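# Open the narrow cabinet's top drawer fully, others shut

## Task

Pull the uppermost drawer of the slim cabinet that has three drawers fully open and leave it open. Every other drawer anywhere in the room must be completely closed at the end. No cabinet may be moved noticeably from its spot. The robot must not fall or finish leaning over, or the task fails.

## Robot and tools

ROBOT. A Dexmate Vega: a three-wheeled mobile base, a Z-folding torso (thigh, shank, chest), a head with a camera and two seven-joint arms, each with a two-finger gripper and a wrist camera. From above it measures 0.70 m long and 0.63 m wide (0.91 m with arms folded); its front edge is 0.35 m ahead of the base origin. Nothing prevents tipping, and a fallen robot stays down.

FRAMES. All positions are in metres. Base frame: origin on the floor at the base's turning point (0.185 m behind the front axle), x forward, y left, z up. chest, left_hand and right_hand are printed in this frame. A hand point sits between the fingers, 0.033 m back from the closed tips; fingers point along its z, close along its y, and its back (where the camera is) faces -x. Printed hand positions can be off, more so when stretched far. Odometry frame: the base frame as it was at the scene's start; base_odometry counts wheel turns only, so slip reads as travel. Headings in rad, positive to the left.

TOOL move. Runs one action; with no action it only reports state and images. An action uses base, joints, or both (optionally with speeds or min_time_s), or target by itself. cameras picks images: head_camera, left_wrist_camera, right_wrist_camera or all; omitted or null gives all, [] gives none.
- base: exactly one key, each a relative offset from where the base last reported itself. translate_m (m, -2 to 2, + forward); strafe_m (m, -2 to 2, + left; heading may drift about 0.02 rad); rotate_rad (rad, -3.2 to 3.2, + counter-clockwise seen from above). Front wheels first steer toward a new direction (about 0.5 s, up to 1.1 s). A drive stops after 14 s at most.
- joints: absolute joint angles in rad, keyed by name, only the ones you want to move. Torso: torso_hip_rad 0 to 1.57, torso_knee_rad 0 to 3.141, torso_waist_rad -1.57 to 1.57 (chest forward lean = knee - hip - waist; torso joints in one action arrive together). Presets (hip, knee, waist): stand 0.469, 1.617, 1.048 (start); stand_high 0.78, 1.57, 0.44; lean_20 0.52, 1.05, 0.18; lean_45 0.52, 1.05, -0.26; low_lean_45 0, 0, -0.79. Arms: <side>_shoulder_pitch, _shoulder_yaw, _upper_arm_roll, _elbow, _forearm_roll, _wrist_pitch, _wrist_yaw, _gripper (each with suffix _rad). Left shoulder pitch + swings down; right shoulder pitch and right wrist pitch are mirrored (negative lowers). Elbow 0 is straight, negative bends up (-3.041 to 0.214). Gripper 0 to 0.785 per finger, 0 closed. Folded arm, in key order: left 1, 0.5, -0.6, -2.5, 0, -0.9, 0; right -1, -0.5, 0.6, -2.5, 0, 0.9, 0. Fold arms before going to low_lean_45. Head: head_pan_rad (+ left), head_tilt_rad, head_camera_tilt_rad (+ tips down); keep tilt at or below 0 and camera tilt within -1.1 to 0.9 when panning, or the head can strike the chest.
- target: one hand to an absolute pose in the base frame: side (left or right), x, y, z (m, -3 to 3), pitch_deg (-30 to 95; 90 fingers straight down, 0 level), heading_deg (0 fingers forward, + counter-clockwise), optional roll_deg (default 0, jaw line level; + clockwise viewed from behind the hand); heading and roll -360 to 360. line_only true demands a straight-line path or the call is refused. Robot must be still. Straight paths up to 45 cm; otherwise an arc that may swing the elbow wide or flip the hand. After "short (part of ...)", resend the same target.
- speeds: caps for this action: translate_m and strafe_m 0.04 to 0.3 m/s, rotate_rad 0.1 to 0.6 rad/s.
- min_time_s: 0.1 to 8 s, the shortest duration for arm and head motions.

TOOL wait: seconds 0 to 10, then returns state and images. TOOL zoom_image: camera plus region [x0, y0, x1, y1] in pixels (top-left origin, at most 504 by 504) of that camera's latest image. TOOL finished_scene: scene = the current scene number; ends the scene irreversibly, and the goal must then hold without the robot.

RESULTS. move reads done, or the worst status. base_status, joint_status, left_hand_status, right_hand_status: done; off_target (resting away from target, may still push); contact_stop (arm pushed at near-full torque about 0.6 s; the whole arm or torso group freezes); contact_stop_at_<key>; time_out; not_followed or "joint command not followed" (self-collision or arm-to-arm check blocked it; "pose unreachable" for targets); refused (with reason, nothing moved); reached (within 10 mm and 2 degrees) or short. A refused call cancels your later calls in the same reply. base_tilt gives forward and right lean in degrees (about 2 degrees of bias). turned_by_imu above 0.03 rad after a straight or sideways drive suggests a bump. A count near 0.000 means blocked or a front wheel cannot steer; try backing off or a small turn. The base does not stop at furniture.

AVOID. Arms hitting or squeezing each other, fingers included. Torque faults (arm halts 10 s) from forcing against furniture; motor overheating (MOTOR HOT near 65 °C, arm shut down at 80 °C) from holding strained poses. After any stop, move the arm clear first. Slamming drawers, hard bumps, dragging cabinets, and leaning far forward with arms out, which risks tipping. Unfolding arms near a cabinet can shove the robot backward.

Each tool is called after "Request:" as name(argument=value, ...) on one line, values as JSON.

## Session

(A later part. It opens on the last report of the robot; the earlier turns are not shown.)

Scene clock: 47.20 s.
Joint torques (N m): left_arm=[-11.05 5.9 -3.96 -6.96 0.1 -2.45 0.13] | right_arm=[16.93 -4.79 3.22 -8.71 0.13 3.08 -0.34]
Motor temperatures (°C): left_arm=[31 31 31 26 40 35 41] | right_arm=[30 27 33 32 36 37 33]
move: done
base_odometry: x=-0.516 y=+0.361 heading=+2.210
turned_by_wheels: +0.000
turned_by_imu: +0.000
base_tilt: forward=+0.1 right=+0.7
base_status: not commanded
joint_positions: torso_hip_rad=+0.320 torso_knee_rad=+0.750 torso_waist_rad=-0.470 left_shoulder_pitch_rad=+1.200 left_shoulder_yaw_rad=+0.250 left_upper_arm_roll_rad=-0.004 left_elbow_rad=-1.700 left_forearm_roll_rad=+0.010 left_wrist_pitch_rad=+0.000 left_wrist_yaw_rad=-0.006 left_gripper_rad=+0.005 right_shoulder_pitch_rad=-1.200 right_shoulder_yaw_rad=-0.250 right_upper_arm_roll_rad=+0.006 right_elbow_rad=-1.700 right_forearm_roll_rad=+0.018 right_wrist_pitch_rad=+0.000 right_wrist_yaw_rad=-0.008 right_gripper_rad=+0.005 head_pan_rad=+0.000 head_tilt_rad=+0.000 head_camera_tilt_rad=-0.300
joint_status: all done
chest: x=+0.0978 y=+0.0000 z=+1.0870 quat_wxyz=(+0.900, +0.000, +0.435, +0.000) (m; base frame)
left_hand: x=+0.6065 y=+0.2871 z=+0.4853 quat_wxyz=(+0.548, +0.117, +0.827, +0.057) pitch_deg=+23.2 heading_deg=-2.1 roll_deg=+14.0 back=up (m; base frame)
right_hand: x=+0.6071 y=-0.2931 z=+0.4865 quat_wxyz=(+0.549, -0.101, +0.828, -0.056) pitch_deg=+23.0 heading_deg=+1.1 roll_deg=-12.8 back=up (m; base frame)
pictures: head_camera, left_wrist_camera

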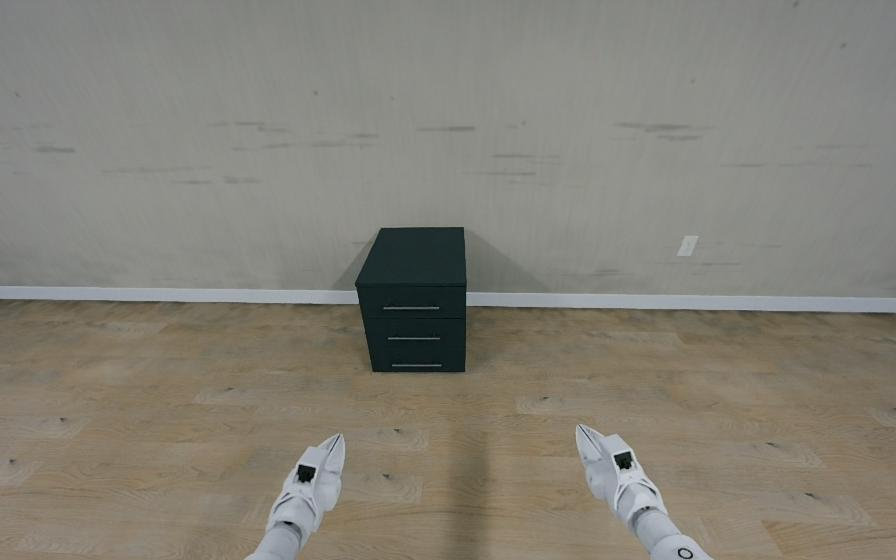

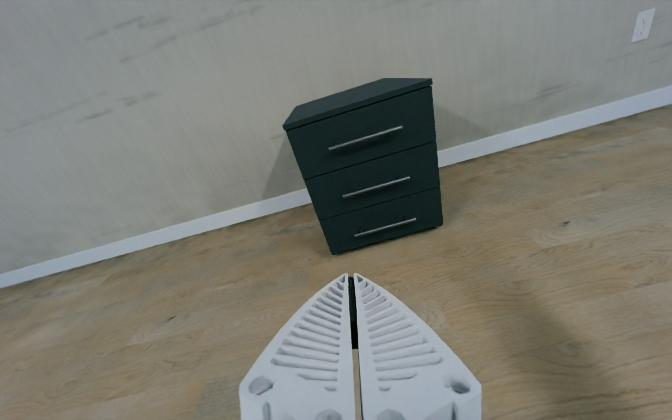

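Request:
move(target={"side": "left", "x": 0.65, "y": 0.17, "z": 0.47, "pitch_deg": 35, "heading_deg": 0, "roll_deg": 90}, cameras=["head_camera", "left_wrist_camera"])

Scene clock: 52.27 s.
Joint torques (N m): left_arm=[-16.79 3.22 -3.04 -6.62 1.95 0.53 0.69] | right_arm=[16.39 -4.15 2.69 -7.18 0.11 2.61 -0.29]
Motor temperatures (°C): left_arm=[31 31 31 26 40 35 41] | right_arm=[30 27 33 32 36 37 33]
move: done
base_odometry: x=-0.516 y=+0.361 heading=+2.210
turned_by_wheels: +0.000
turned_by_imu: +0.000
base_tilt: forward=+0.1 right=+0.8
base_status: not commanded
joint_positions: torso_hip_rad=+0.320 torso_knee_rad=+0.750 torso_waist_rad=-0.470 left_shoulder_pitch_rad=+0.789 left_shoulder_yaw_rad=+0.530 left_upper_arm_roll_rad=+0.719 left_elbow_rad=-1.794 left_forearm_roll_rad=+1.051 left_wrist_pitch_rad=+0.729 left_wrist_yaw_rad=-0.309 left_gripper_rad=+0.005 right_shoulder_pitch_rad=-1.200 right_shoulder_yaw_rad=-0.250 right_upper_arm_roll_rad=+0.006 right_elbow_rad=-1.700 right_forearm_roll_rad=+0.018 right_wrist_pitch_rad=+0.000 right_wrist_yaw_rad=-0.008 right_gripper_rad=+0.005 head_pan_rad=+0.000 head_tilt_rad=+0.000 head_camera_tilt_rad=-0.300
joint_status: not commanded
chest: x=+0.0978 y=+0.0000 z=+1.0870 quat_wxyz=(+0.900, +0.000, +0.435, +0.000) (m; base frame)
left_hand: x=+0.6496 y=+0.1702 z=+0.4697 quat_wxyz=(+0.327, +0.626, +0.628, +0.325) pitch_deg=+35.0 heading_deg=-0.1 roll_deg=+89.7 (m; base frame)
left_hand_status: reached (straight line, planned for 3.6 s): 1 mm and 0.2 deg off.
right_hand: x=+0.6071 y=-0.2931 z=+0.4865 quat_wxyz=(+0.549, -0.101, +0.828, -0.056) pitch_deg=+23.0 heading_deg=+1.1 roll_deg=-12.8 back=up (m; base frame)
pictures: head_camera, left_wrist_camera

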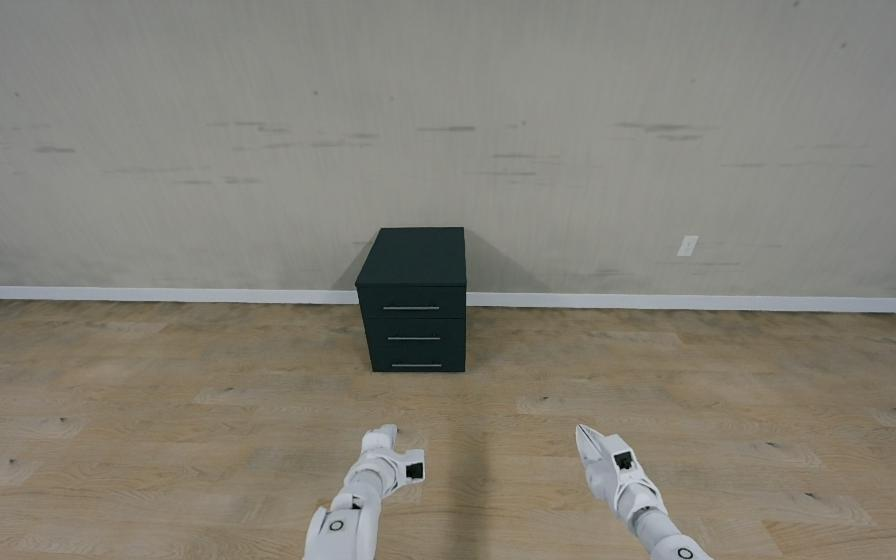

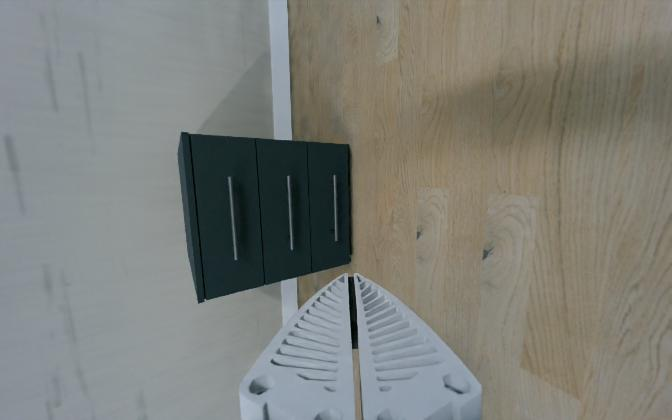

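Request:
move(base={"translate_m": 0.45}, joints={"left_gripper_rad": 0.35}, speeds={"translate_m": 0.2}, cameras=["head_camera", "left_wrist_camera"])

Scene clock: 56.40 s.
Joint torques (N m): left_arm=[-16.77 2 -3.8 -6.2 1.94 -0.61 0.87] | right_arm=[14.84 -4.94 3.22 -7.34 0.1 2.72 -0.17]
Motor temperatures (°C): left_arm=[31 31 31 26 40 35 41] | right_arm=[30 27 33 32 36 37 33]
move: done
base_odometry: x=-0.784 y=+0.722 heading=+2.210
turned_by_wheels: -0.001
turned_by_imu: -0.001
base_tilt: forward=+0.1 right=+0.7
base_status: done
joint_positions: torso_hip_rad=+0.320 torso_knee_rad=+0.750 torso_waist_rad=-0.470 left_shoulder_pitch_rad=+0.787 left_shoulder_yaw_rad=+0.531 left_upper_arm_roll_rad=+0.722 left_elbow_rad=-1.794 left_forearm_roll_rad=+1.054 left_wrist_pitch_rad=+0.731 left_wrist_yaw_rad=-0.312 left_gripper_rad=+0.350 right_shoulder_pitch_rad=-1.200 right_shoulder_yaw_rad=-0.250 right_upper_arm_roll_rad=+0.006 right_elbow_rad=-1.700 right_forearm_roll_rad=+0.018 right_wrist_pitch_rad=+0.000 right_wrist_yaw_rad=-0.008 right_gripper_rad=+0.005 head_pan_rad=+0.000 head_tilt_rad=+0.000 head_camera_tilt_rad=-0.300
joint_status: all done
chest: x=+0.0979 y=+0.0000 z=+1.0869 quat_wxyz=(+0.900, +0.000, +0.435, +0.000) (m; base frame)
left_hand: x=+0.6498 y=+0.1701 z=+0.4698 quat_wxyz=(+0.326, +0.627, +0.627, +0.326) pitch_deg=+35.0 heading_deg=+0.0 roll_deg=+90.0 (m; base frame)
right_hand: x=+0.6071 y=-0.2931 z=+0.4865 quat_wxyz=(+0.549, -0.101, +0.828, -0.056) pitch_deg=+23.0 heading_deg=+1.1 roll_deg=-12.8 back=up (m; base frame)
pictures: head_camera, left_wrist_camera

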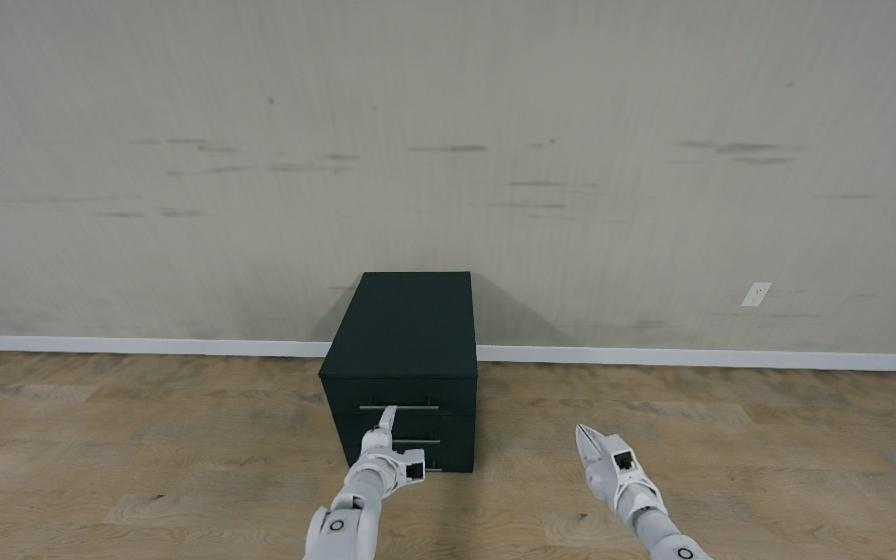

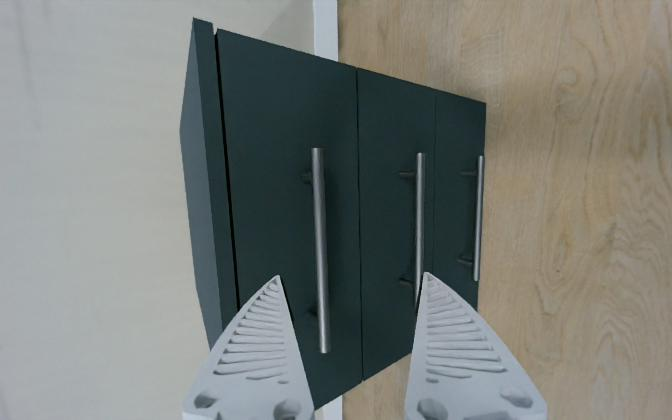

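Request:
move(target={"side": "left", "x": 0.65, "y": 0.19, "z": 0.43, "pitch_deg": 35, "heading_deg": 0, "roll_deg": 90}, cameras=["head_camera", "left_wrist_camera"])

Scene clock: 59.17 s.
Joint torques (N m): left_arm=[-18.13 -0.27 -8.47 -5.59 1.44 0.44 1.13] | right_arm=[15.37 -4.73 2.69 -7.94 0.21 2.74 -0.43]
Motor temperatures (°C): left_arm=[31 31 31 26 40 35 41] | right_arm=[30 27 33 32 36 37 33]
move: done
base_odometry: x=-0.784 y=+0.722 heading=+2.210
turned_by_wheels: +0.000
turned_by_imu: +0.000
base_tilt: forward=+0.1 right=+0.8
base_status: not commanded
joint_positions: torso_hip_rad=+0.320 torso_knee_rad=+0.750 torso_waist_rad=-0.470 left_shoulder_pitch_rad=+0.784 left_shoulder_yaw_rad=+0.513 left_upper_arm_roll_rad=+0.698 left_elbow_rad=-1.644 left_forearm_roll_rad=+0.979 left_wrist_pitch_rad=+0.637 left_wrist_yaw_rad=-0.181 left_gripper_rad=+0.350 right_shoulder_pitch_rad=-1.200 right_shoulder_yaw_rad=-0.250 right_upper_arm_roll_rad=+0.006 right_elbow_rad=-1.700 right_forearm_roll_rad=+0.018 right_wrist_pitch_rad=+0.000 right_wrist_yaw_rad=-0.008 right_gripper_rad=+0.005 head_pan_rad=+0.000 head_tilt_rad=+0.000 head_camera_tilt_rad=-0.300
joint_status: not commanded
chest: x=+0.0979 y=+0.0000 z=+1.0869 quat_wxyz=(+0.900, +0.000, +0.435, +0.000) (m; base frame)
left_hand: x=+0.6497 y=+0.1894 z=+0.4306 quat_wxyz=(+0.326, +0.627, +0.627, +0.326) pitch_deg=+35.0 heading_deg=+0.0 roll_deg=-90.0 (m; base frame)
left_hand_status: reached (straight line, planned for 0.8 s): 1 mm and 0.0 deg off.
right_hand: x=+0.6071 y=-0.2931 z=+0.4865 quat_wxyz=(+0.549, -0.101, +0.828, -0.056) pitch_deg=+23.0 heading_deg=+1.1 roll_deg=-12.8 back=up (m; base frame)
pictures: head_camera, left_wrist_camera

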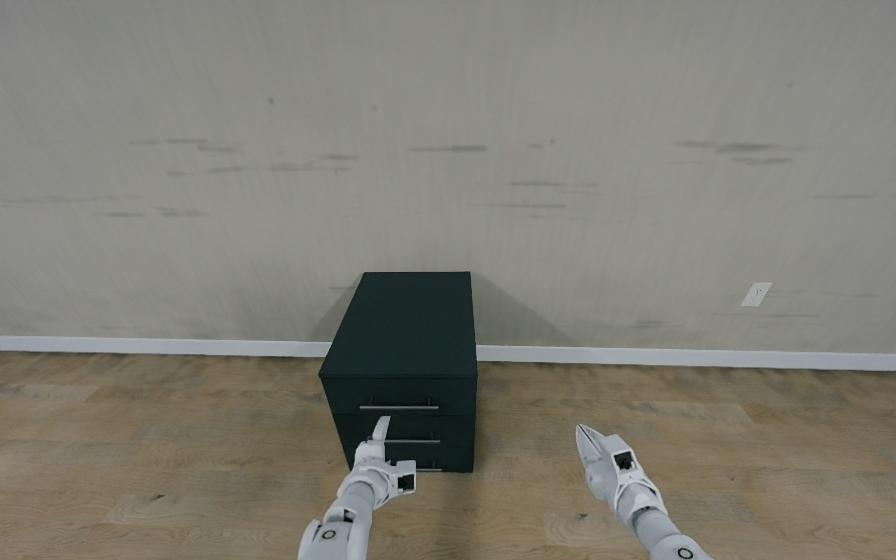

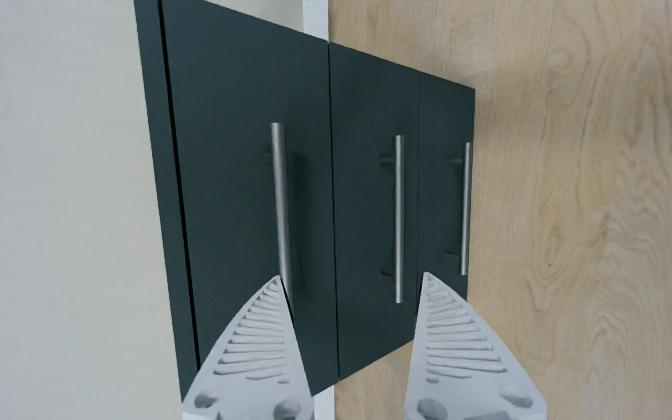

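Request:
zoom_image(camera="head_camera", region=[300, 360, 500, 500])

Request:
zoom_image(camera="left_wrist_camera", region=[150, 0, 550, 420])

Scaled by 2.520 from the camera's 896x560 image, which has a finer 960x600 frame.

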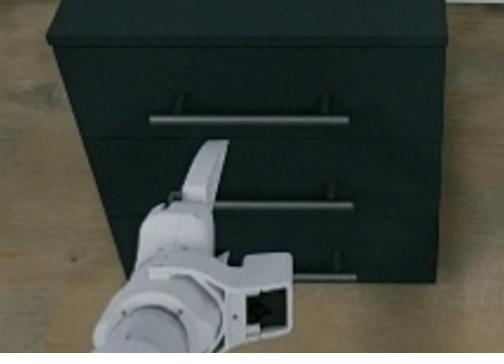

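Scaled by 1.200 from the camera's 672x420 image, which has a finer 960x600 frame.

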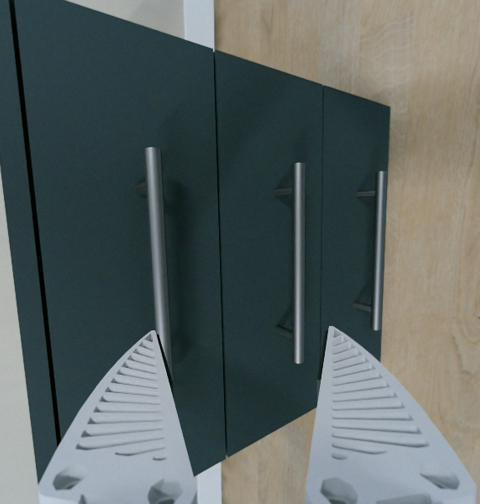

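Request:
move(base={"translate_m": 0.06}, speeds={"translate_m": 0.05}, cameras=["head_camera", "left_wrist_camera"])

Scene clock: 62.67 s.
Joint torques (N m): left_arm=[-16.73 -0.59 -8.05 -4.76 1.51 0.32 1.19] | right_arm=[14.59 -5.52 2.79 -6.83 0.15 2.85 -0.35]
Motor temperatures (°C): left_arm=[31 31 31 26 40 35 41] | right_arm=[30 27 33 32 36 37 33]
move: done
base_odometry: x=-0.820 y=+0.770 heading=+2.209
turned_by_wheels: -0.001
turned_by_imu: -0.001
base_tilt: forward=+0.1 right=+0.7
base_status: done
joint_positions: torso_hip_rad=+0.320 torso_knee_rad=+0.750 torso_waist_rad=-0.470 left_shoulder_pitch_rad=+0.783 left_shoulder_yaw_rad=+0.513 left_upper_arm_roll_rad=+0.698 left_elbow_rad=-1.640 left_forearm_roll_rad=+0.978 left_wrist_pitch_rad=+0.634 left_wrist_yaw_rad=-0.178 left_gripper_rad=+0.350 right_shoulder_pitch_rad=-1.200 right_shoulder_yaw_rad=-0.250 right_upper_arm_roll_rad=+0.006 right_elbow_rad=-1.700 right_forearm_roll_rad=+0.018 right_wrist_pitch_rad=+0.000 right_wrist_yaw_rad=-0.008 right_gripper_rad=+0.005 head_pan_rad=+0.000 head_tilt_rad=+0.000 head_camera_tilt_rad=-0.300
joint_status: not commanded
chest: x=+0.0979 y=+0.0000 z=+1.0869 quat_wxyz=(+0.900, +0.000, +0.435, +0.000) (m; base frame)
left_hand: x=+0.6497 y=+0.1900 z=+0.4297 quat_wxyz=(+0.326, +0.627, +0.627, +0.326) pitch_deg=+35.0 heading_deg=+0.0 roll_deg=-90.0 (m; base frame)
right_hand: x=+0.6071 y=-0.2931 z=+0.4865 quat_wxyz=(+0.549, -0.101, +0.828, -0.056) pitch_deg=+23.0 heading_deg=+1.1 roll_deg=-12.8 back=up (m; base frame)
pictures: head_camera, left_wrist_camera

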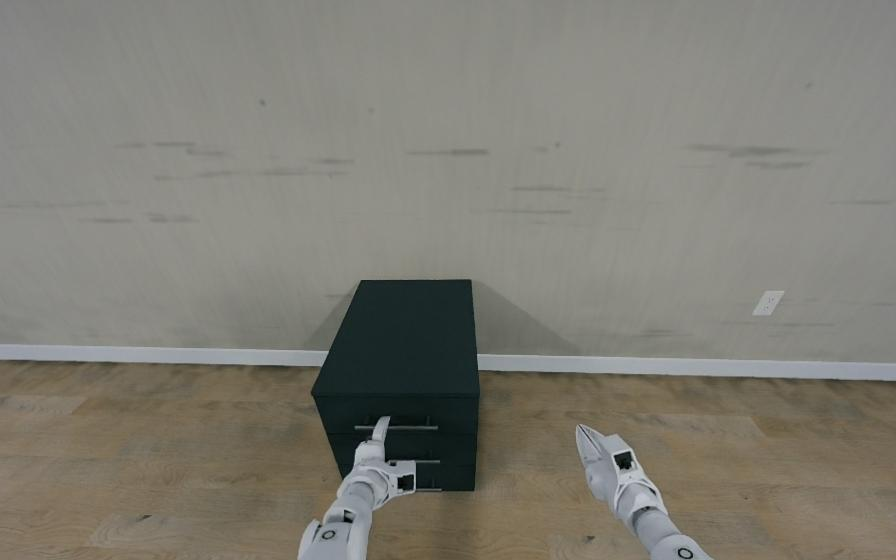

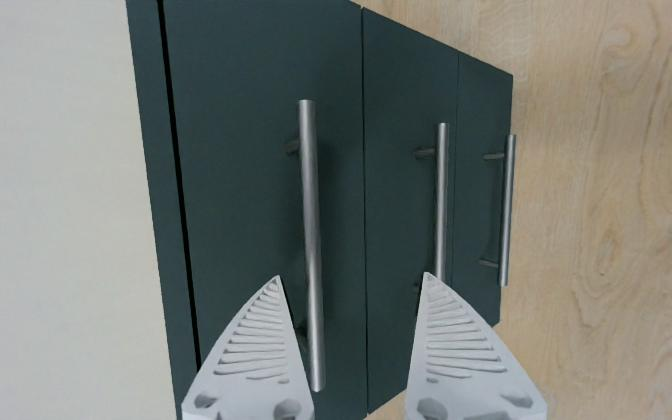

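Request:
move(base={"translate_m": 0.04}, joints={"left_gripper_rad": 0.22}, speeds={"translate_m": 0.05}, cameras=["left_wrist_camera"])

Scene clock: 64.53 s.
Joint torques (N m): left_arm=[-16.38 -1.45 -8.41 -5.53 1.42 -0.11 0.97] | right_arm=[13.98 -5 2.84 -8.75 0.11 2.35 -0.17]
Motor temperatures (°C): left_arm=[31 31 31 26 40 35 41] | right_arm=[30 27 33 32 36 37 33]
move: done
base_odometry: x=-0.844 y=+0.802 heading=+2.208
turned_by_wheels: -0.001
turned_by_imu: +0.000
base_tilt: forward=+0.1 right=+0.8
base_status: done
joint_positions: torso_hip_rad=+0.320 torso_knee_rad=+0.750 torso_waist_rad=-0.470 left_shoulder_pitch_rad=+0.783 left_shoulder_yaw_rad=+0.513 left_upper_arm_roll_rad=+0.698 left_elbow_rad=-1.640 left_forearm_roll_rad=+0.978 left_wrist_pitch_rad=+0.634 left_wrist_yaw_rad=-0.178 left_gripper_rad=+0.220 right_shoulder_pitch_rad=-1.200 right_shoulder_yaw_rad=-0.250 right_upper_arm_roll_rad=+0.006 right_elbow_rad=-1.700 right_forearm_roll_rad=+0.018 right_wrist_pitch_rad=+0.000 right_wrist_yaw_rad=-0.008 right_gripper_rad=+0.005 head_pan_rad=+0.000 head_tilt_rad=+0.000 head_camera_tilt_rad=-0.300
joint_status: all done
chest: x=+0.0977 y=+0.0000 z=+1.0870 quat_wxyz=(+0.900, +0.000, +0.435, +0.000) (m; base frame)
left_hand: x=+0.6497 y=+0.1899 z=+0.4299 quat_wxyz=(+0.326, +0.627, +0.627, +0.326) pitch_deg=+35.0 heading_deg=+0.0 roll_deg=-90.0 (m; base frame)
right_hand: x=+0.6071 y=-0.2931 z=+0.4866 quat_wxyz=(+0.549, -0.101, +0.828, -0.056) pitch_deg=+23.0 heading_deg=+1.1 roll_deg=-12.8 back=up (m; base frame)
pictures: left_wrist_camera

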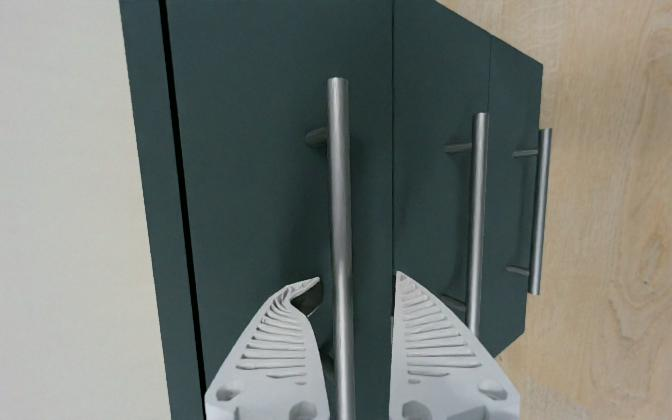

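Request:
zoom_image(camera="left_wrist_camera", region=[200, 220, 540, 420])

Scaled by 1.482 from the camera's 672x420 image, which has a finer 960x600 frame.

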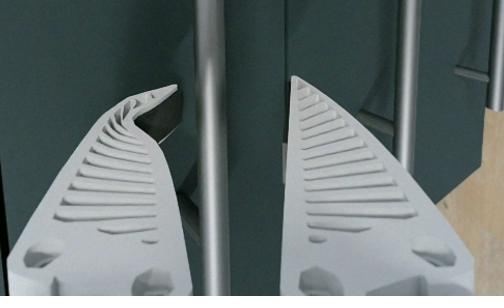

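Request:
move(base={"translate_m": -0.02}, speeds={"translate_m": 0.05}, cameras=["left_wrist_camera"])

Request:
move(joints={"left_gripper_rad": 0.13}, cameras=["left_wrist_camera"])

Scene clock: 66.23 s.
Joint torques (N m): left_arm=[-16.99 -0.96 -8.57 -6.17 1.89 -0.04 1.36] | right_arm=[14.74 -4.47 3.09 -9.47 0.05 2.36 -0.33]
Motor temperatures (°C): left_arm=[31 31 31 26 40 35 41] | right_arm=[30 27 33 32 36 37 33]
move: done
base_odometry: x=-0.832 y=+0.786 heading=+2.208
turned_by_wheels: -0.001
turned_by_imu: -0.001
base_tilt: forward=+0.1 right=+0.7
base_status: done
joint_positions: torso_hip_rad=+0.320 torso_knee_rad=+0.750 torso_waist_rad=-0.470 left_shoulder_pitch_rad=+0.783 left_shoulder_yaw_rad=+0.513 left_upper_arm_roll_rad=+0.698 left_elbow_rad=-1.640 left_forearm_roll_rad=+0.977 left_wrist_pitch_rad=+0.634 left_wrist_yaw_rad=-0.178 left_gripper_rad=+0.220 right_shoulder_pitch_rad=-1.200 right_shoulder_yaw_rad=-0.250 right_upper_arm_roll_rad=+0.006 right_elbow_rad=-1.700 right_forearm_roll_rad=+0.018 right_wrist_pitch_rad=+0.000 right_wrist_yaw_rad=-0.008 right_gripper_rad=+0.005 head_pan_rad=+0.000 head_tilt_rad=+0.000 head_camera_tilt_rad=-0.300
joint_status: not commanded
chest: x=+0.0978 y=+0.0000 z=+1.0870 quat_wxyz=(+0.900, +0.000, +0.435, +0.000) (m; base frame)
left_hand: x=+0.6497 y=+0.1900 z=+0.4297 quat_wxyz=(+0.326, +0.627, +0.627, +0.326) pitch_deg=+35.0 heading_deg=+0.0 roll_deg=-90.0 (m; base frame)
right_hand: x=+0.6071 y=-0.2931 z=+0.4865 quat_wxyz=(+0.549, -0.101, +0.828, -0.056) pitch_deg=+23.0 heading_deg=+1.1 roll_deg=-12.8 back=up (m; base frame)
pictures: left_wrist_camera

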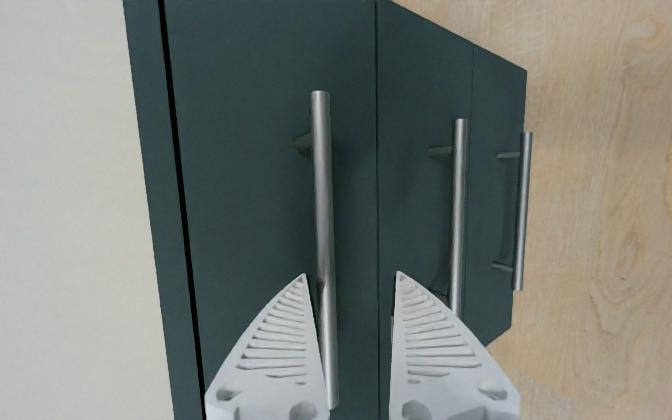

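Scene clock: 66.80 s.
Joint torques (N m): left_arm=[-10.33 -2.9 -5.83 -3.82 0.22 0.45 -0.19] | right_arm=[15.42 -4.66 2.81 -7.65 0.03 2.19 -0.48]
Motor temperatures (°C): left_arm=[31 31 31 26 40 35 41] | right_arm=[30 27 33 32 36 37 33]
move: done
base_odometry: x=-0.832 y=+0.786 heading=+2.208
turned_by_wheels: +0.000
turned_by_imu: +0.000
base_tilt: forward=+0.0 right=+0.8
base_status: not commanded
joint_positions: torso_hip_rad=+0.320 torso_knee_rad=+0.750 torso_waist_rad=-0.470 left_shoulder_pitch_rad=+0.783 left_shoulder_yaw_rad=+0.513 left_upper_arm_roll_rad=+0.697 left_elbow_rad=-1.640 left_forearm_roll_rad=+0.978 left_wrist_pitch_rad=+0.634 left_wrist_yaw_rad=-0.178 left_gripper_rad=+0.130 right_shoulder_pitch_rad=-1.200 right_shoulder_yaw_rad=-0.250 right_upper_arm_roll_rad=+0.006 right_elbow_rad=-1.700 right_forearm_roll_rad=+0.018 right_wrist_pitch_rad=+0.000 right_wrist_yaw_rad=-0.008 right_gripper_rad=+0.005 head_pan_rad=+0.000 head_tilt_rad=+0.000 head_camera_tilt_rad=-0.300
joint_status: all done
chest: x=+0.0978 y=+0.0000 z=+1.0870 quat_wxyz=(+0.900, +0.000, +0.435, +0.000) (m; base frame)
left_hand: x=+0.6501 y=+0.1900 z=+0.4302 quat_wxyz=(+0.327, +0.627, +0.627, +0.327) pitch_deg=+35.0 heading_deg=+0.0 roll_deg=-90.0 (m; base frame)
right_hand: x=+0.6071 y=-0.2931 z=+0.4866 quat_wxyz=(+0.549, -0.101, +0.828, -0.056) pitch_deg=+23.0 heading_deg=+1.1 roll_deg=-12.8 back=up (m; base frame)
pictures: left_wrist_camera

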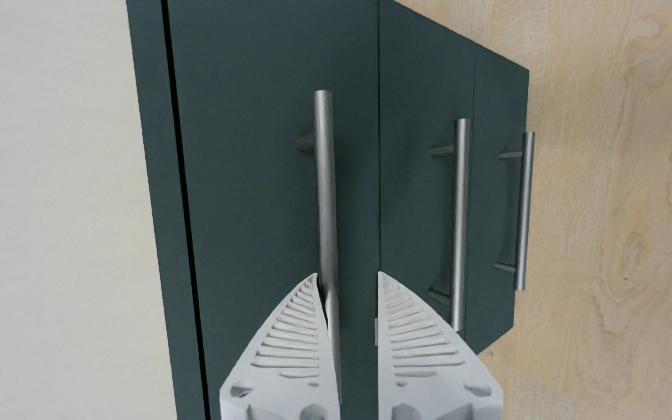

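Request:
move(target={"side": "left", "x": 0.666, "y": 0.19, "z": 0.4255, "pitch_deg": 35, "heading_deg": 0, "roll_deg": -90, "line_only": true}, cameras=["left_wrist_camera"])

Scene clock: 68.73 s.
Joint torques (N m): left_arm=[-20.27 -1.61 -4.38 -4.01 0.84 -0.32 0.8] | right_arm=[12.69 -5.78 2.85 -7.86 0.1 2.69 -0.27]
Motor temperatures (°C): left_arm=[31 31 31 26 40 35 41] | right_arm=[30 27 33 32 36 37 33]
move: done
base_odometry: x=-0.832 y=+0.786 heading=+2.208
turned_by_wheels: +0.000
turned_by_imu: +0.000
base_tilt: forward=+0.1 right=+0.8
base_status: not commanded
joint_positions: torso_hip_rad=+0.320 torso_knee_rad=+0.750 torso_waist_rad=-0.470 left_shoulder_pitch_rad=+0.740 left_shoulder_yaw_rad=+0.491 left_upper_arm_roll_rad=+0.701 left_elbow_rad=-1.579 left_forearm_roll_rad=+0.966 left_wrist_pitch_rad=+0.610 left_wrist_yaw_rad=-0.171 left_gripper_rad=+0.130 right_shoulder_pitch_rad=-1.200 right_shoulder_yaw_rad=-0.250 right_upper_arm_roll_rad=+0.006 right_elbow_rad=-1.700 right_forearm_roll_rad=+0.018 right_wrist_pitch_rad=+0.000 right_wrist_yaw_rad=-0.008 right_gripper_rad=+0.005 head_pan_rad=+0.000 head_tilt_rad=+0.000 head_camera_tilt_rad=-0.300
joint_status: not commanded
chest: x=+0.0978 y=+0.0000 z=+1.0870 quat_wxyz=(+0.900, +0.000, +0.435, +0.000) (m; base frame)
left_hand: x=+0.6649 y=+0.1901 z=+0.4256 quat_wxyz=(+0.326, +0.627, +0.627, +0.327) pitch_deg=+35.0 heading_deg=+0.0 roll_deg=-90.0 (m; base frame)
left_hand_status: reached (straight line, planned for 0.5 s): 1 mm and 0.0 deg off.
right_hand: x=+0.6071 y=-0.2931 z=+0.4866 quat_wxyz=(+0.549, -0.101, +0.828, -0.056) pitch_deg=+23.0 heading_deg=+1.1 roll_deg=-12.8 back=up (m; base frame)
pictures: left_wrist_camera

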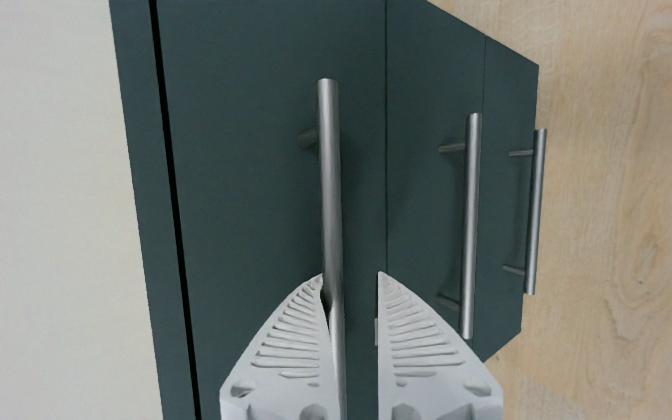

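Request:
move(target={"side": "left", "x": 0.679, "y": 0.19, "z": 0.4265, "pitch_deg": 35, "heading_deg": 0, "roll_deg": -90, "line_only": true}, cameras=["head_camera", "left_wrist_camera"])

Request:
zoom_image(camera="left_wrist_camera", region=[200, 220, 500, 420])

Scene clock: 70.17 s.
Joint torques (N m): left_arm=[-26.62 -2.49 -6.15 -5.54 1.2 0.35 0.71] | right_arm=[13.82 -5.13 3.01 -7.73 0.09 2.74 -0.56]
Motor temperatures (°C): left_arm=[32 31 31 26 40 35 41] | right_arm=[30 27 33 32 36 37 33]
move: done
base_odometry: x=-0.832 y=+0.786 heading=+2.208
turned_by_wheels: +0.000
turned_by_imu: +0.000
base_tilt: forward=+0.1 right=+0.7
base_status: not commanded
joint_positions: torso_hip_rad=+0.320 torso_knee_rad=+0.750 torso_waist_rad=-0.470 left_shoulder_pitch_rad=+0.708 left_shoulder_yaw_rad=+0.479 left_upper_arm_roll_rad=+0.703 left_elbow_rad=-1.546 left_forearm_roll_rad=+0.960 left_wrist_pitch_rad=+0.597 left_wrist_yaw_rad=-0.177 left_gripper_rad=+0.130 right_shoulder_pitch_rad=-1.200 right_shoulder_yaw_rad=-0.250 right_upper_arm_roll_rad=+0.006 right_elbow_rad=-1.700 right_forearm_roll_rad=+0.018 right_wrist_pitch_rad=+0.000 right_wrist_yaw_rad=-0.008 right_gripper_rad=+0.005 head_pan_rad=+0.000 head_tilt_rad=+0.000 head_camera_tilt_rad=-0.300
joint_status: not commanded
chest: x=+0.0977 y=+0.0000 z=+1.0870 quat_wxyz=(+0.900, +0.000, +0.435, +0.000) (m; base frame)
left_hand: x=+0.6771 y=+0.1900 z=+0.4261 quat_wxyz=(+0.326, +0.627, +0.627, +0.326) pitch_deg=+35.0 heading_deg=+0.0 roll_deg=-90.0 (m; base frame)
left_hand_status: reached (straight line, planned for 0.4 s): 2 mm and 0.0 deg off.
right_hand: x=+0.6071 y=-0.2931 z=+0.4866 quat_wxyz=(+0.549, -0.101, +0.828, -0.056) pitch_deg=+23.0 heading_deg=+1.1 roll_deg=-12.8 back=up (m; base frame)
pictures: head_camera, left_wrist_camera

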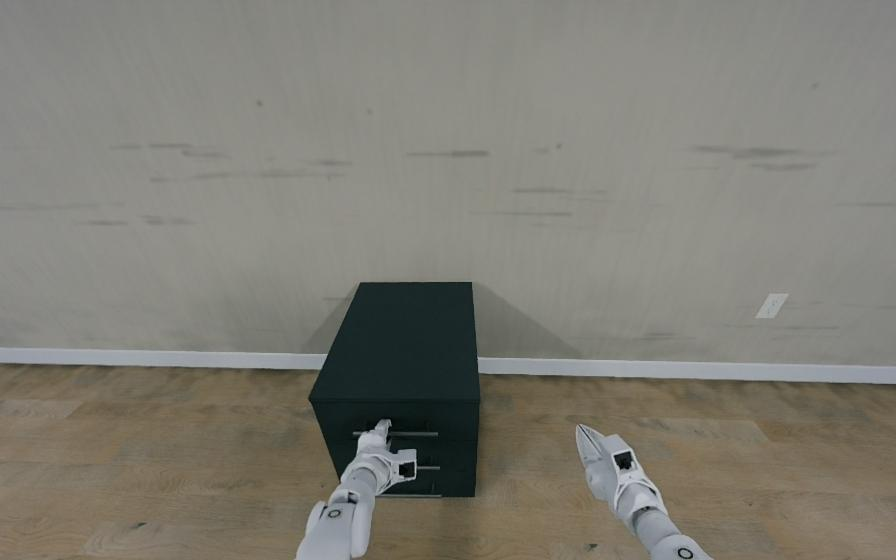

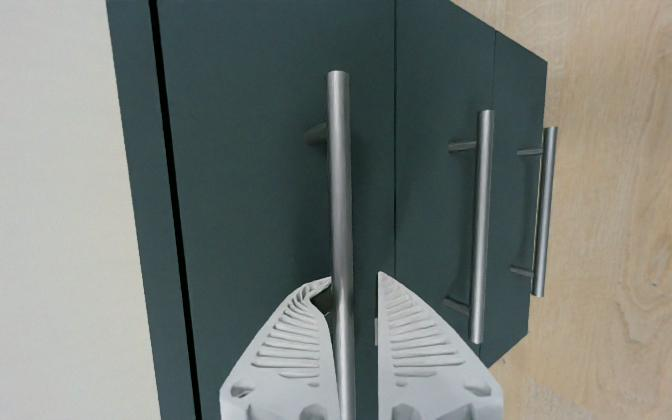

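Scaled by 1.680 from the camera's 672x420 image, which has a finer 960x600 frame.

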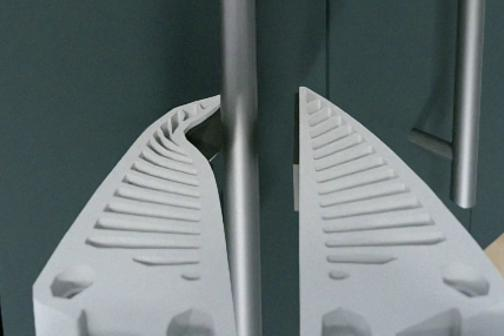

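Request:
move(joints={"left_gripper_rad": 0.0}, cameras=["left_wrist_camera"])

Request:
zoom_image(camera="left_wrist_camera", region=[200, 220, 500, 420])

Scene clock: 71.23 s.
Joint torques (N m): left_arm=[-12.99 -1.62 -6.5 -2.54 0.32 -0.62 -0.15] | right_arm=[14.15 -5.31 3 -7.27 0.14 2.41 -0.47]
Motor temperatures (°C): left_arm=[32 31 31 26 40 35 41] | right_arm=[30 27 33 32 36 37 33]
move: done
base_odometry: x=-0.832 y=+0.786 heading=+2.208
turned_by_wheels: +0.000
turned_by_imu: +0.000
base_tilt: forward=+0.1 right=+0.8
base_status: not commanded
joint_positions: torso_hip_rad=+0.320 torso_knee_rad=+0.750 torso_waist_rad=-0.470 left_shoulder_pitch_rad=+0.704 left_shoulder_yaw_rad=+0.477 left_upper_arm_roll_rad=+0.703 left_elbow_rad=-1.542 left_forearm_roll_rad=+0.959 left_wrist_pitch_rad=+0.596 left_wrist_yaw_rad=-0.177 left_gripper_rad=+0.000 right_shoulder_pitch_rad=-1.200 right_shoulder_yaw_rad=-0.250 right_upper_arm_roll_rad=+0.006 right_elbow_rad=-1.700 right_forearm_roll_rad=+0.018 right_wrist_pitch_rad=+0.000 right_wrist_yaw_rad=-0.008 right_gripper_rad=+0.005 head_pan_rad=+0.000 head_tilt_rad=+0.000 head_camera_tilt_rad=-0.300
joint_status: all done
chest: x=+0.0977 y=+0.0000 z=+1.0870 quat_wxyz=(+0.900, +0.000, +0.435, +0.000) (m; base frame)
left_hand: x=+0.6789 y=+0.1900 z=+0.4267 quat_wxyz=(+0.327, +0.627, +0.627, +0.327) pitch_deg=+35.0 heading_deg=+0.0 roll_deg=-90.0 (m; base frame)
right_hand: x=+0.6071 y=-0.2931 z=+0.4866 quat_wxyz=(+0.549, -0.101, +0.828, -0.056) pitch_deg=+23.0 heading_deg=+1.1 roll_deg=-12.8 back=up (m; base frame)
pictures: left_wrist_camera

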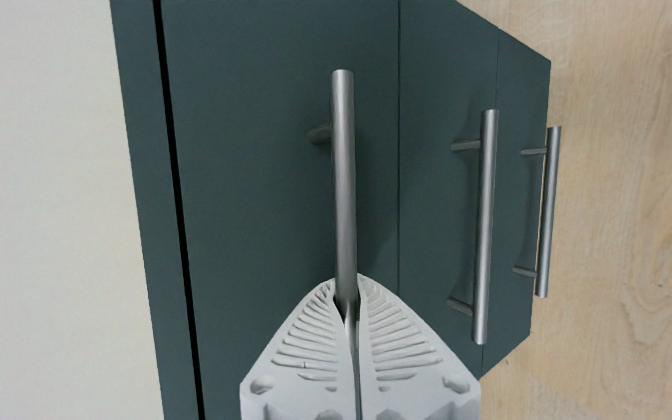

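Scaled by 1.680 from the camera's 672x420 image, which has a finer 960x600 frame.

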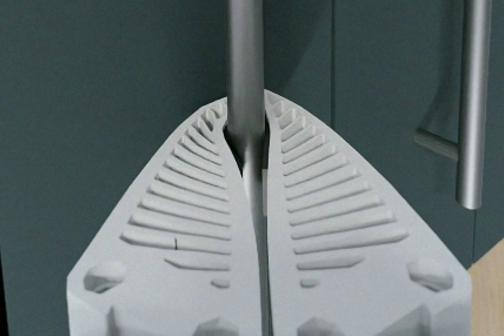

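Request:
move(base={"translate_m": -0.06}, speeds={"translate_m": 0.05}, cameras=["head_camera", "left_wrist_camera"])

Scene clock: 73.10 s.
Joint torques (N m): left_arm=[-10.99 -1.57 -3.5 -4.7 0.27 -1.02 -0.26] | right_arm=[14.52 -4.89 2.86 -7.97 0.2 3.05 -0.25]
Motor temperatures (°C): left_arm=[32 31 31 26 40 35 41] | right_arm=[30 27 33 32 36 37 33]
move: done
base_odometry: x=-0.797 y=+0.738 heading=+2.208
turned_by_wheels: +0.000
turned_by_imu: +0.001
base_tilt: forward=+0.1 right=+0.8
base_status: done
joint_positions: torso_hip_rad=+0.320 torso_knee_rad=+0.750 torso_waist_rad=-0.470 left_shoulder_pitch_rad=+0.704 left_shoulder_yaw_rad=+0.477 left_upper_arm_roll_rad=+0.703 left_elbow_rad=-1.542 left_forearm_roll_rad=+0.959 left_wrist_pitch_rad=+0.596 left_wrist_yaw_rad=-0.177 left_gripper_rad=+0.000 right_shoulder_pitch_rad=-1.200 right_shoulder_yaw_rad=-0.250 right_upper_arm_roll_rad=+0.006 right_elbow_rad=-1.700 right_forearm_roll_rad=+0.018 right_wrist_pitch_rad=+0.000 right_wrist_yaw_rad=-0.008 right_gripper_rad=+0.005 head_pan_rad=+0.000 head_tilt_rad=+0.000 head_camera_tilt_rad=-0.300
joint_status: not commanded
chest: x=+0.0977 y=+0.0000 z=+1.0870 quat_wxyz=(+0.900, +0.000, +0.435, +0.000) (m; base frame)
left_hand: x=+0.6792 y=+0.1903 z=+0.4268 quat_wxyz=(+0.327, +0.627, +0.627, +0.327) pitch_deg=+35.0 heading_deg=+0.0 roll_deg=-90.0 (m; base frame)
right_hand: x=+0.6071 y=-0.2931 z=+0.4866 quat_wxyz=(+0.549, -0.101, +0.828, -0.056) pitch_deg=+23.0 heading_deg=+1.1 roll_deg=-12.8 back=up (m; base frame)
pictures: head_camera, left_wrist_camera

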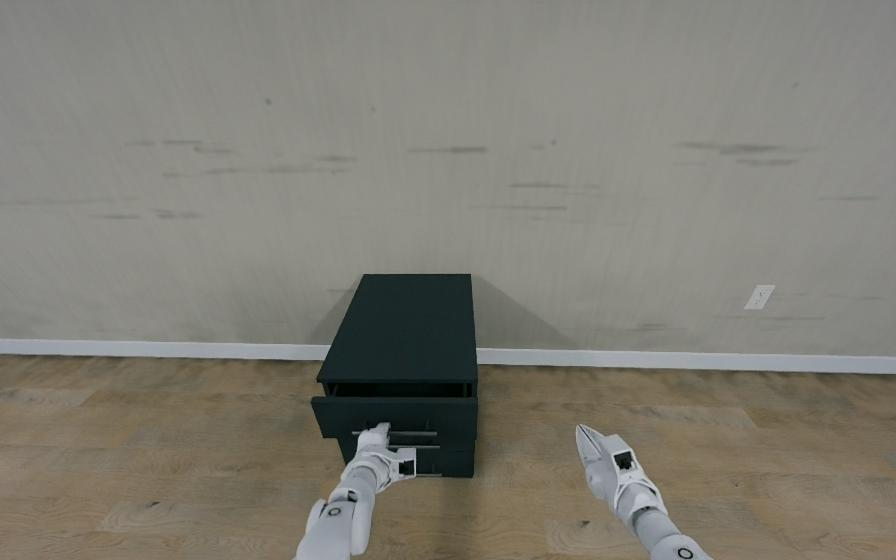

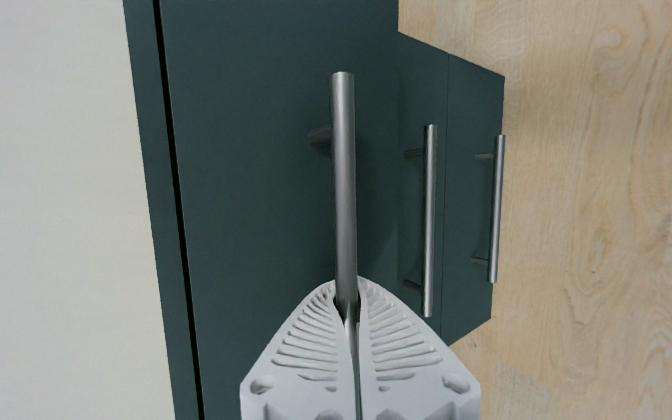

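Request:
move(base={"translate_m": -0.15}, speeds={"translate_m": 0.08}, cameras=["head_camera", "left_wrist_camera"])

Scene clock: 75.97 s.
Joint torques (N m): left_arm=[-10.33 -3.48 -1.18 -7.54 -0.12 -3.62 -0.37] | right_arm=[14.29 -4.92 2.83 -8.12 0.13 3.18 -0.3]
Motor temperatures (°C): left_arm=[32 31 31 26 40 35 41] | right_arm=[30 27 33 32 36 37 33]
move: done
base_odometry: x=-0.707 y=+0.618 heading=+2.208
turned_by_wheels: +0.000
turned_by_imu: +0.000
base_tilt: forward=+0.0 right=+0.8
base_status: done
joint_positions: torso_hip_rad=+0.320 torso_knee_rad=+0.750 torso_waist_rad=-0.470 left_shoulder_pitch_rad=+0.704 left_shoulder_yaw_rad=+0.477 left_upper_arm_roll_rad=+0.703 left_elbow_rad=-1.542 left_forearm_roll_rad=+0.959 left_wrist_pitch_rad=+0.596 left_wrist_yaw_rad=-0.177 left_gripper_rad=+0.000 right_shoulder_pitch_rad=-1.200 right_shoulder_yaw_rad=-0.250 right_upper_arm_roll_rad=+0.006 right_elbow_rad=-1.700 right_forearm_roll_rad=+0.018 right_wrist_pitch_rad=+0.000 right_wrist_yaw_rad=-0.008 right_gripper_rad=+0.005 head_pan_rad=+0.000 head_tilt_rad=+0.000 head_camera_tilt_rad=-0.300
joint_status: not commanded
chest: x=+0.0977 y=+0.0000 z=+1.0870 quat_wxyz=(+0.900, +0.000, +0.435, +0.000) (m; base frame)
left_hand: x=+0.6792 y=+0.1908 z=+0.4268 quat_wxyz=(+0.326, +0.627, +0.627, +0.327) pitch_deg=+35.0 heading_deg=+0.1 roll_deg=-89.9 (m; base frame)
right_hand: x=+0.6071 y=-0.2931 z=+0.4866 quat_wxyz=(+0.549, -0.101, +0.828, -0.056) pitch_deg=+23.0 heading_deg=+1.1 roll_deg=-12.8 back=up (m; base frame)
pictures: head_camera, left_wrist_camera

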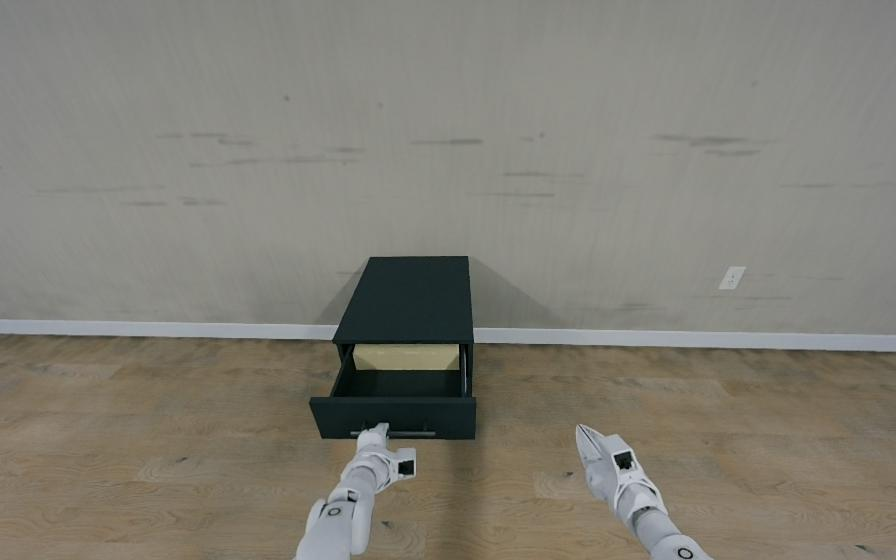

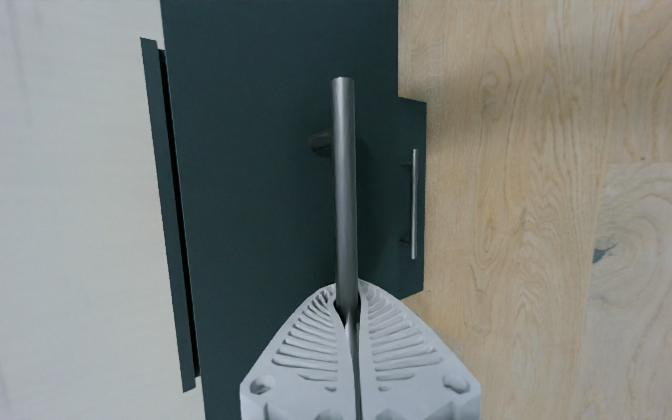

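Request:
move(base={"translate_m": -0.1}, speeds={"translate_m": 0.06}, cameras=["head_camera", "left_wrist_camera"])

Scene clock: 78.40 s.
Joint torques (N m): left_arm=[-10.41 -2.16 -0.31 -8.27 -0.22 -2.5 -0.28] | right_arm=[15.91 -4.41 2.78 -7.79 -0.05 3.39 -0.34]
Motor temperatures (°C): left_arm=[31 31 31 26 40 35 41] | right_arm=[30 27 33 32 36 37 33]
move: done
base_odometry: x=-0.648 y=+0.537 heading=+2.208
turned_by_wheels: -0.001
turned_by_imu: -0.001
base_tilt: forward=+0.1 right=+0.8
base_status: done
joint_positions: torso_hip_rad=+0.320 torso_knee_rad=+0.750 torso_waist_rad=-0.470 left_shoulder_pitch_rad=+0.704 left_shoulder_yaw_rad=+0.477 left_upper_arm_roll_rad=+0.703 left_elbow_rad=-1.542 left_forearm_roll_rad=+0.959 left_wrist_pitch_rad=+0.596 left_wrist_yaw_rad=-0.177 left_gripper_rad=+0.000 right_shoulder_pitch_rad=-1.200 right_shoulder_yaw_rad=-0.250 right_upper_arm_roll_rad=+0.006 right_elbow_rad=-1.700 right_forearm_roll_rad=+0.018 right_wrist_pitch_rad=+0.000 right_wrist_yaw_rad=-0.008 right_gripper_rad=+0.005 head_pan_rad=+0.000 head_tilt_rad=+0.000 head_camera_tilt_rad=-0.300
joint_status: not commanded
chest: x=+0.0977 y=+0.0000 z=+1.0870 quat_wxyz=(+0.900, +0.000, +0.435, +0.000) (m; base frame)
left_hand: x=+0.6792 y=+0.1907 z=+0.4268 quat_wxyz=(+0.326, +0.627, +0.627, +0.327) pitch_deg=+35.0 heading_deg=+0.1 roll_deg=-89.9 (m; base frame)
right_hand: x=+0.6071 y=-0.2931 z=+0.4866 quat_wxyz=(+0.549, -0.101, +0.828, -0.056) pitch_deg=+23.0 heading_deg=+1.1 roll_deg=-12.8 back=up (m; base frame)
pictures: head_camera, left_wrist_camera

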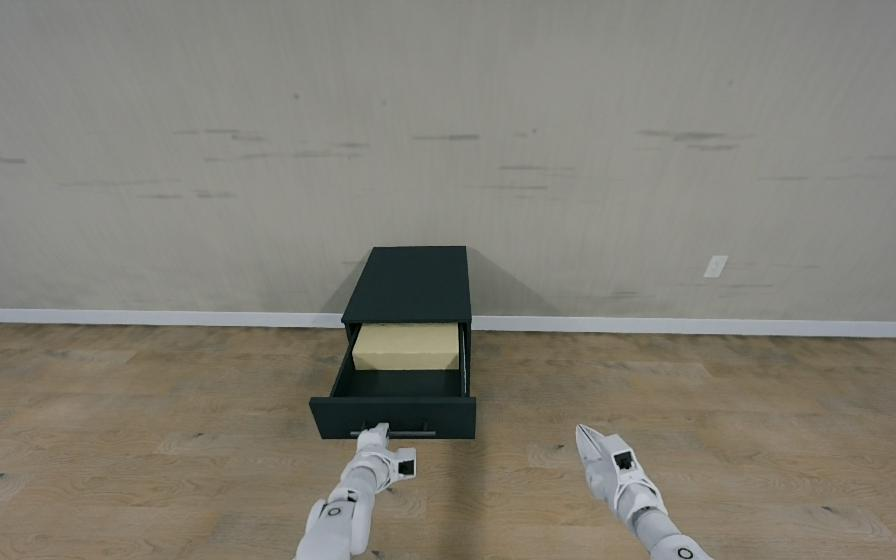

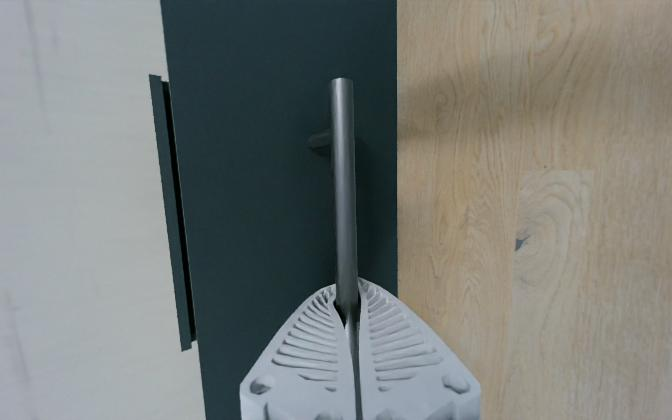

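Request:
move(base={"translate_m": -0.06}, speeds={"translate_m": 0.04}, cameras=["head_camera", "left_wrist_camera"])

Scene clock: 80.87 s.
Joint torques (N m): left_arm=[-10.4 -2.29 0.44 -6.1 -0.09 -2.94 0] | right_arm=[12.99 -4.64 2.63 -7.95 -0.02 2.94 -0.4]
Motor temperatures (°C): left_arm=[31 31 31 26 40 35 41] | right_arm=[30 27 33 32 36 37 33]
move: done
base_odometry: x=-0.612 y=+0.489 heading=+2.207
turned_by_wheels: -0.001
turned_by_imu: +0.000
base_tilt: forward=+0.0 right=+0.7
base_status: done
joint_positions: torso_hip_rad=+0.320 torso_knee_rad=+0.750 torso_waist_rad=-0.470 left_shoulder_pitch_rad=+0.704 left_shoulder_yaw_rad=+0.477 left_upper_arm_roll_rad=+0.703 left_elbow_rad=-1.542 left_forearm_roll_rad=+0.959 left_wrist_pitch_rad=+0.596 left_wrist_yaw_rad=-0.177 left_gripper_rad=+0.000 right_shoulder_pitch_rad=-1.200 right_shoulder_yaw_rad=-0.250 right_upper_arm_roll_rad=+0.006 right_elbow_rad=-1.700 right_forearm_roll_rad=+0.018 right_wrist_pitch_rad=+0.000 right_wrist_yaw_rad=-0.008 right_gripper_rad=+0.005 head_pan_rad=+0.000 head_tilt_rad=+0.000 head_camera_tilt_rad=-0.300
joint_status: not commanded
chest: x=+0.0977 y=+0.0000 z=+1.0870 quat_wxyz=(+0.900, +0.000, +0.435, +0.000) (m; base frame)
left_hand: x=+0.6792 y=+0.1907 z=+0.4268 quat_wxyz=(+0.326, +0.627, +0.627, +0.327) pitch_deg=+35.0 heading_deg=+0.1 roll_deg=-89.9 (m; base frame)
right_hand: x=+0.6071 y=-0.2931 z=+0.4866 quat_wxyz=(+0.549, -0.101, +0.828, -0.056) pitch_deg=+23.0 heading_deg=+1.1 roll_deg=-12.8 back=up (m; base frame)
pictures: head_camera, left_wrist_camera

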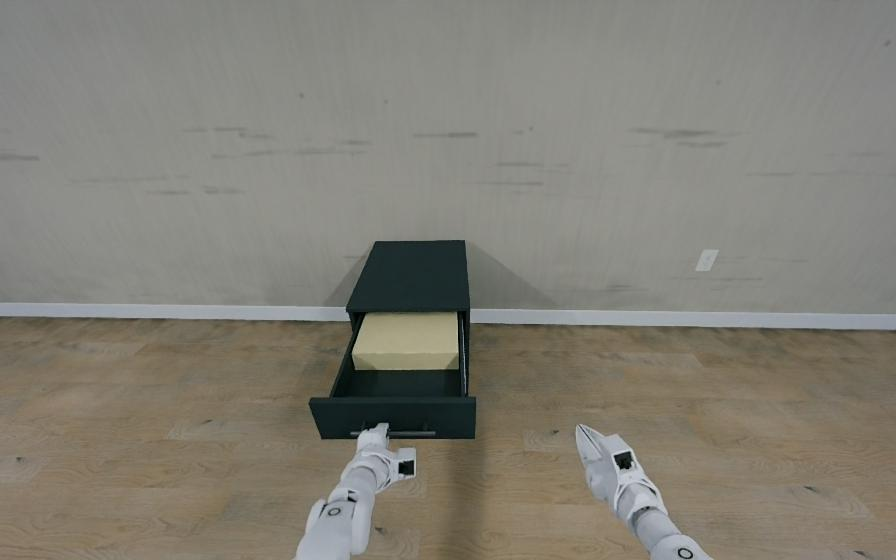

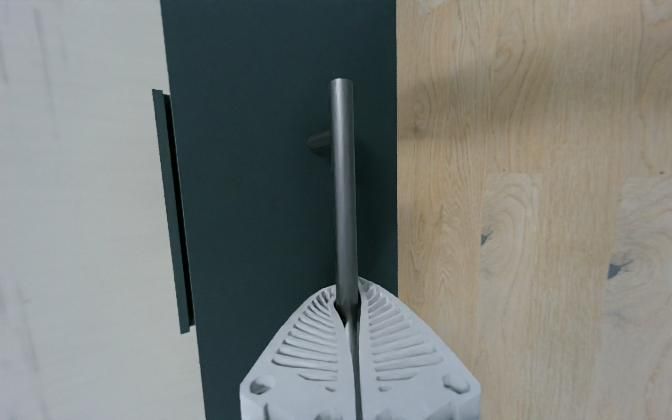

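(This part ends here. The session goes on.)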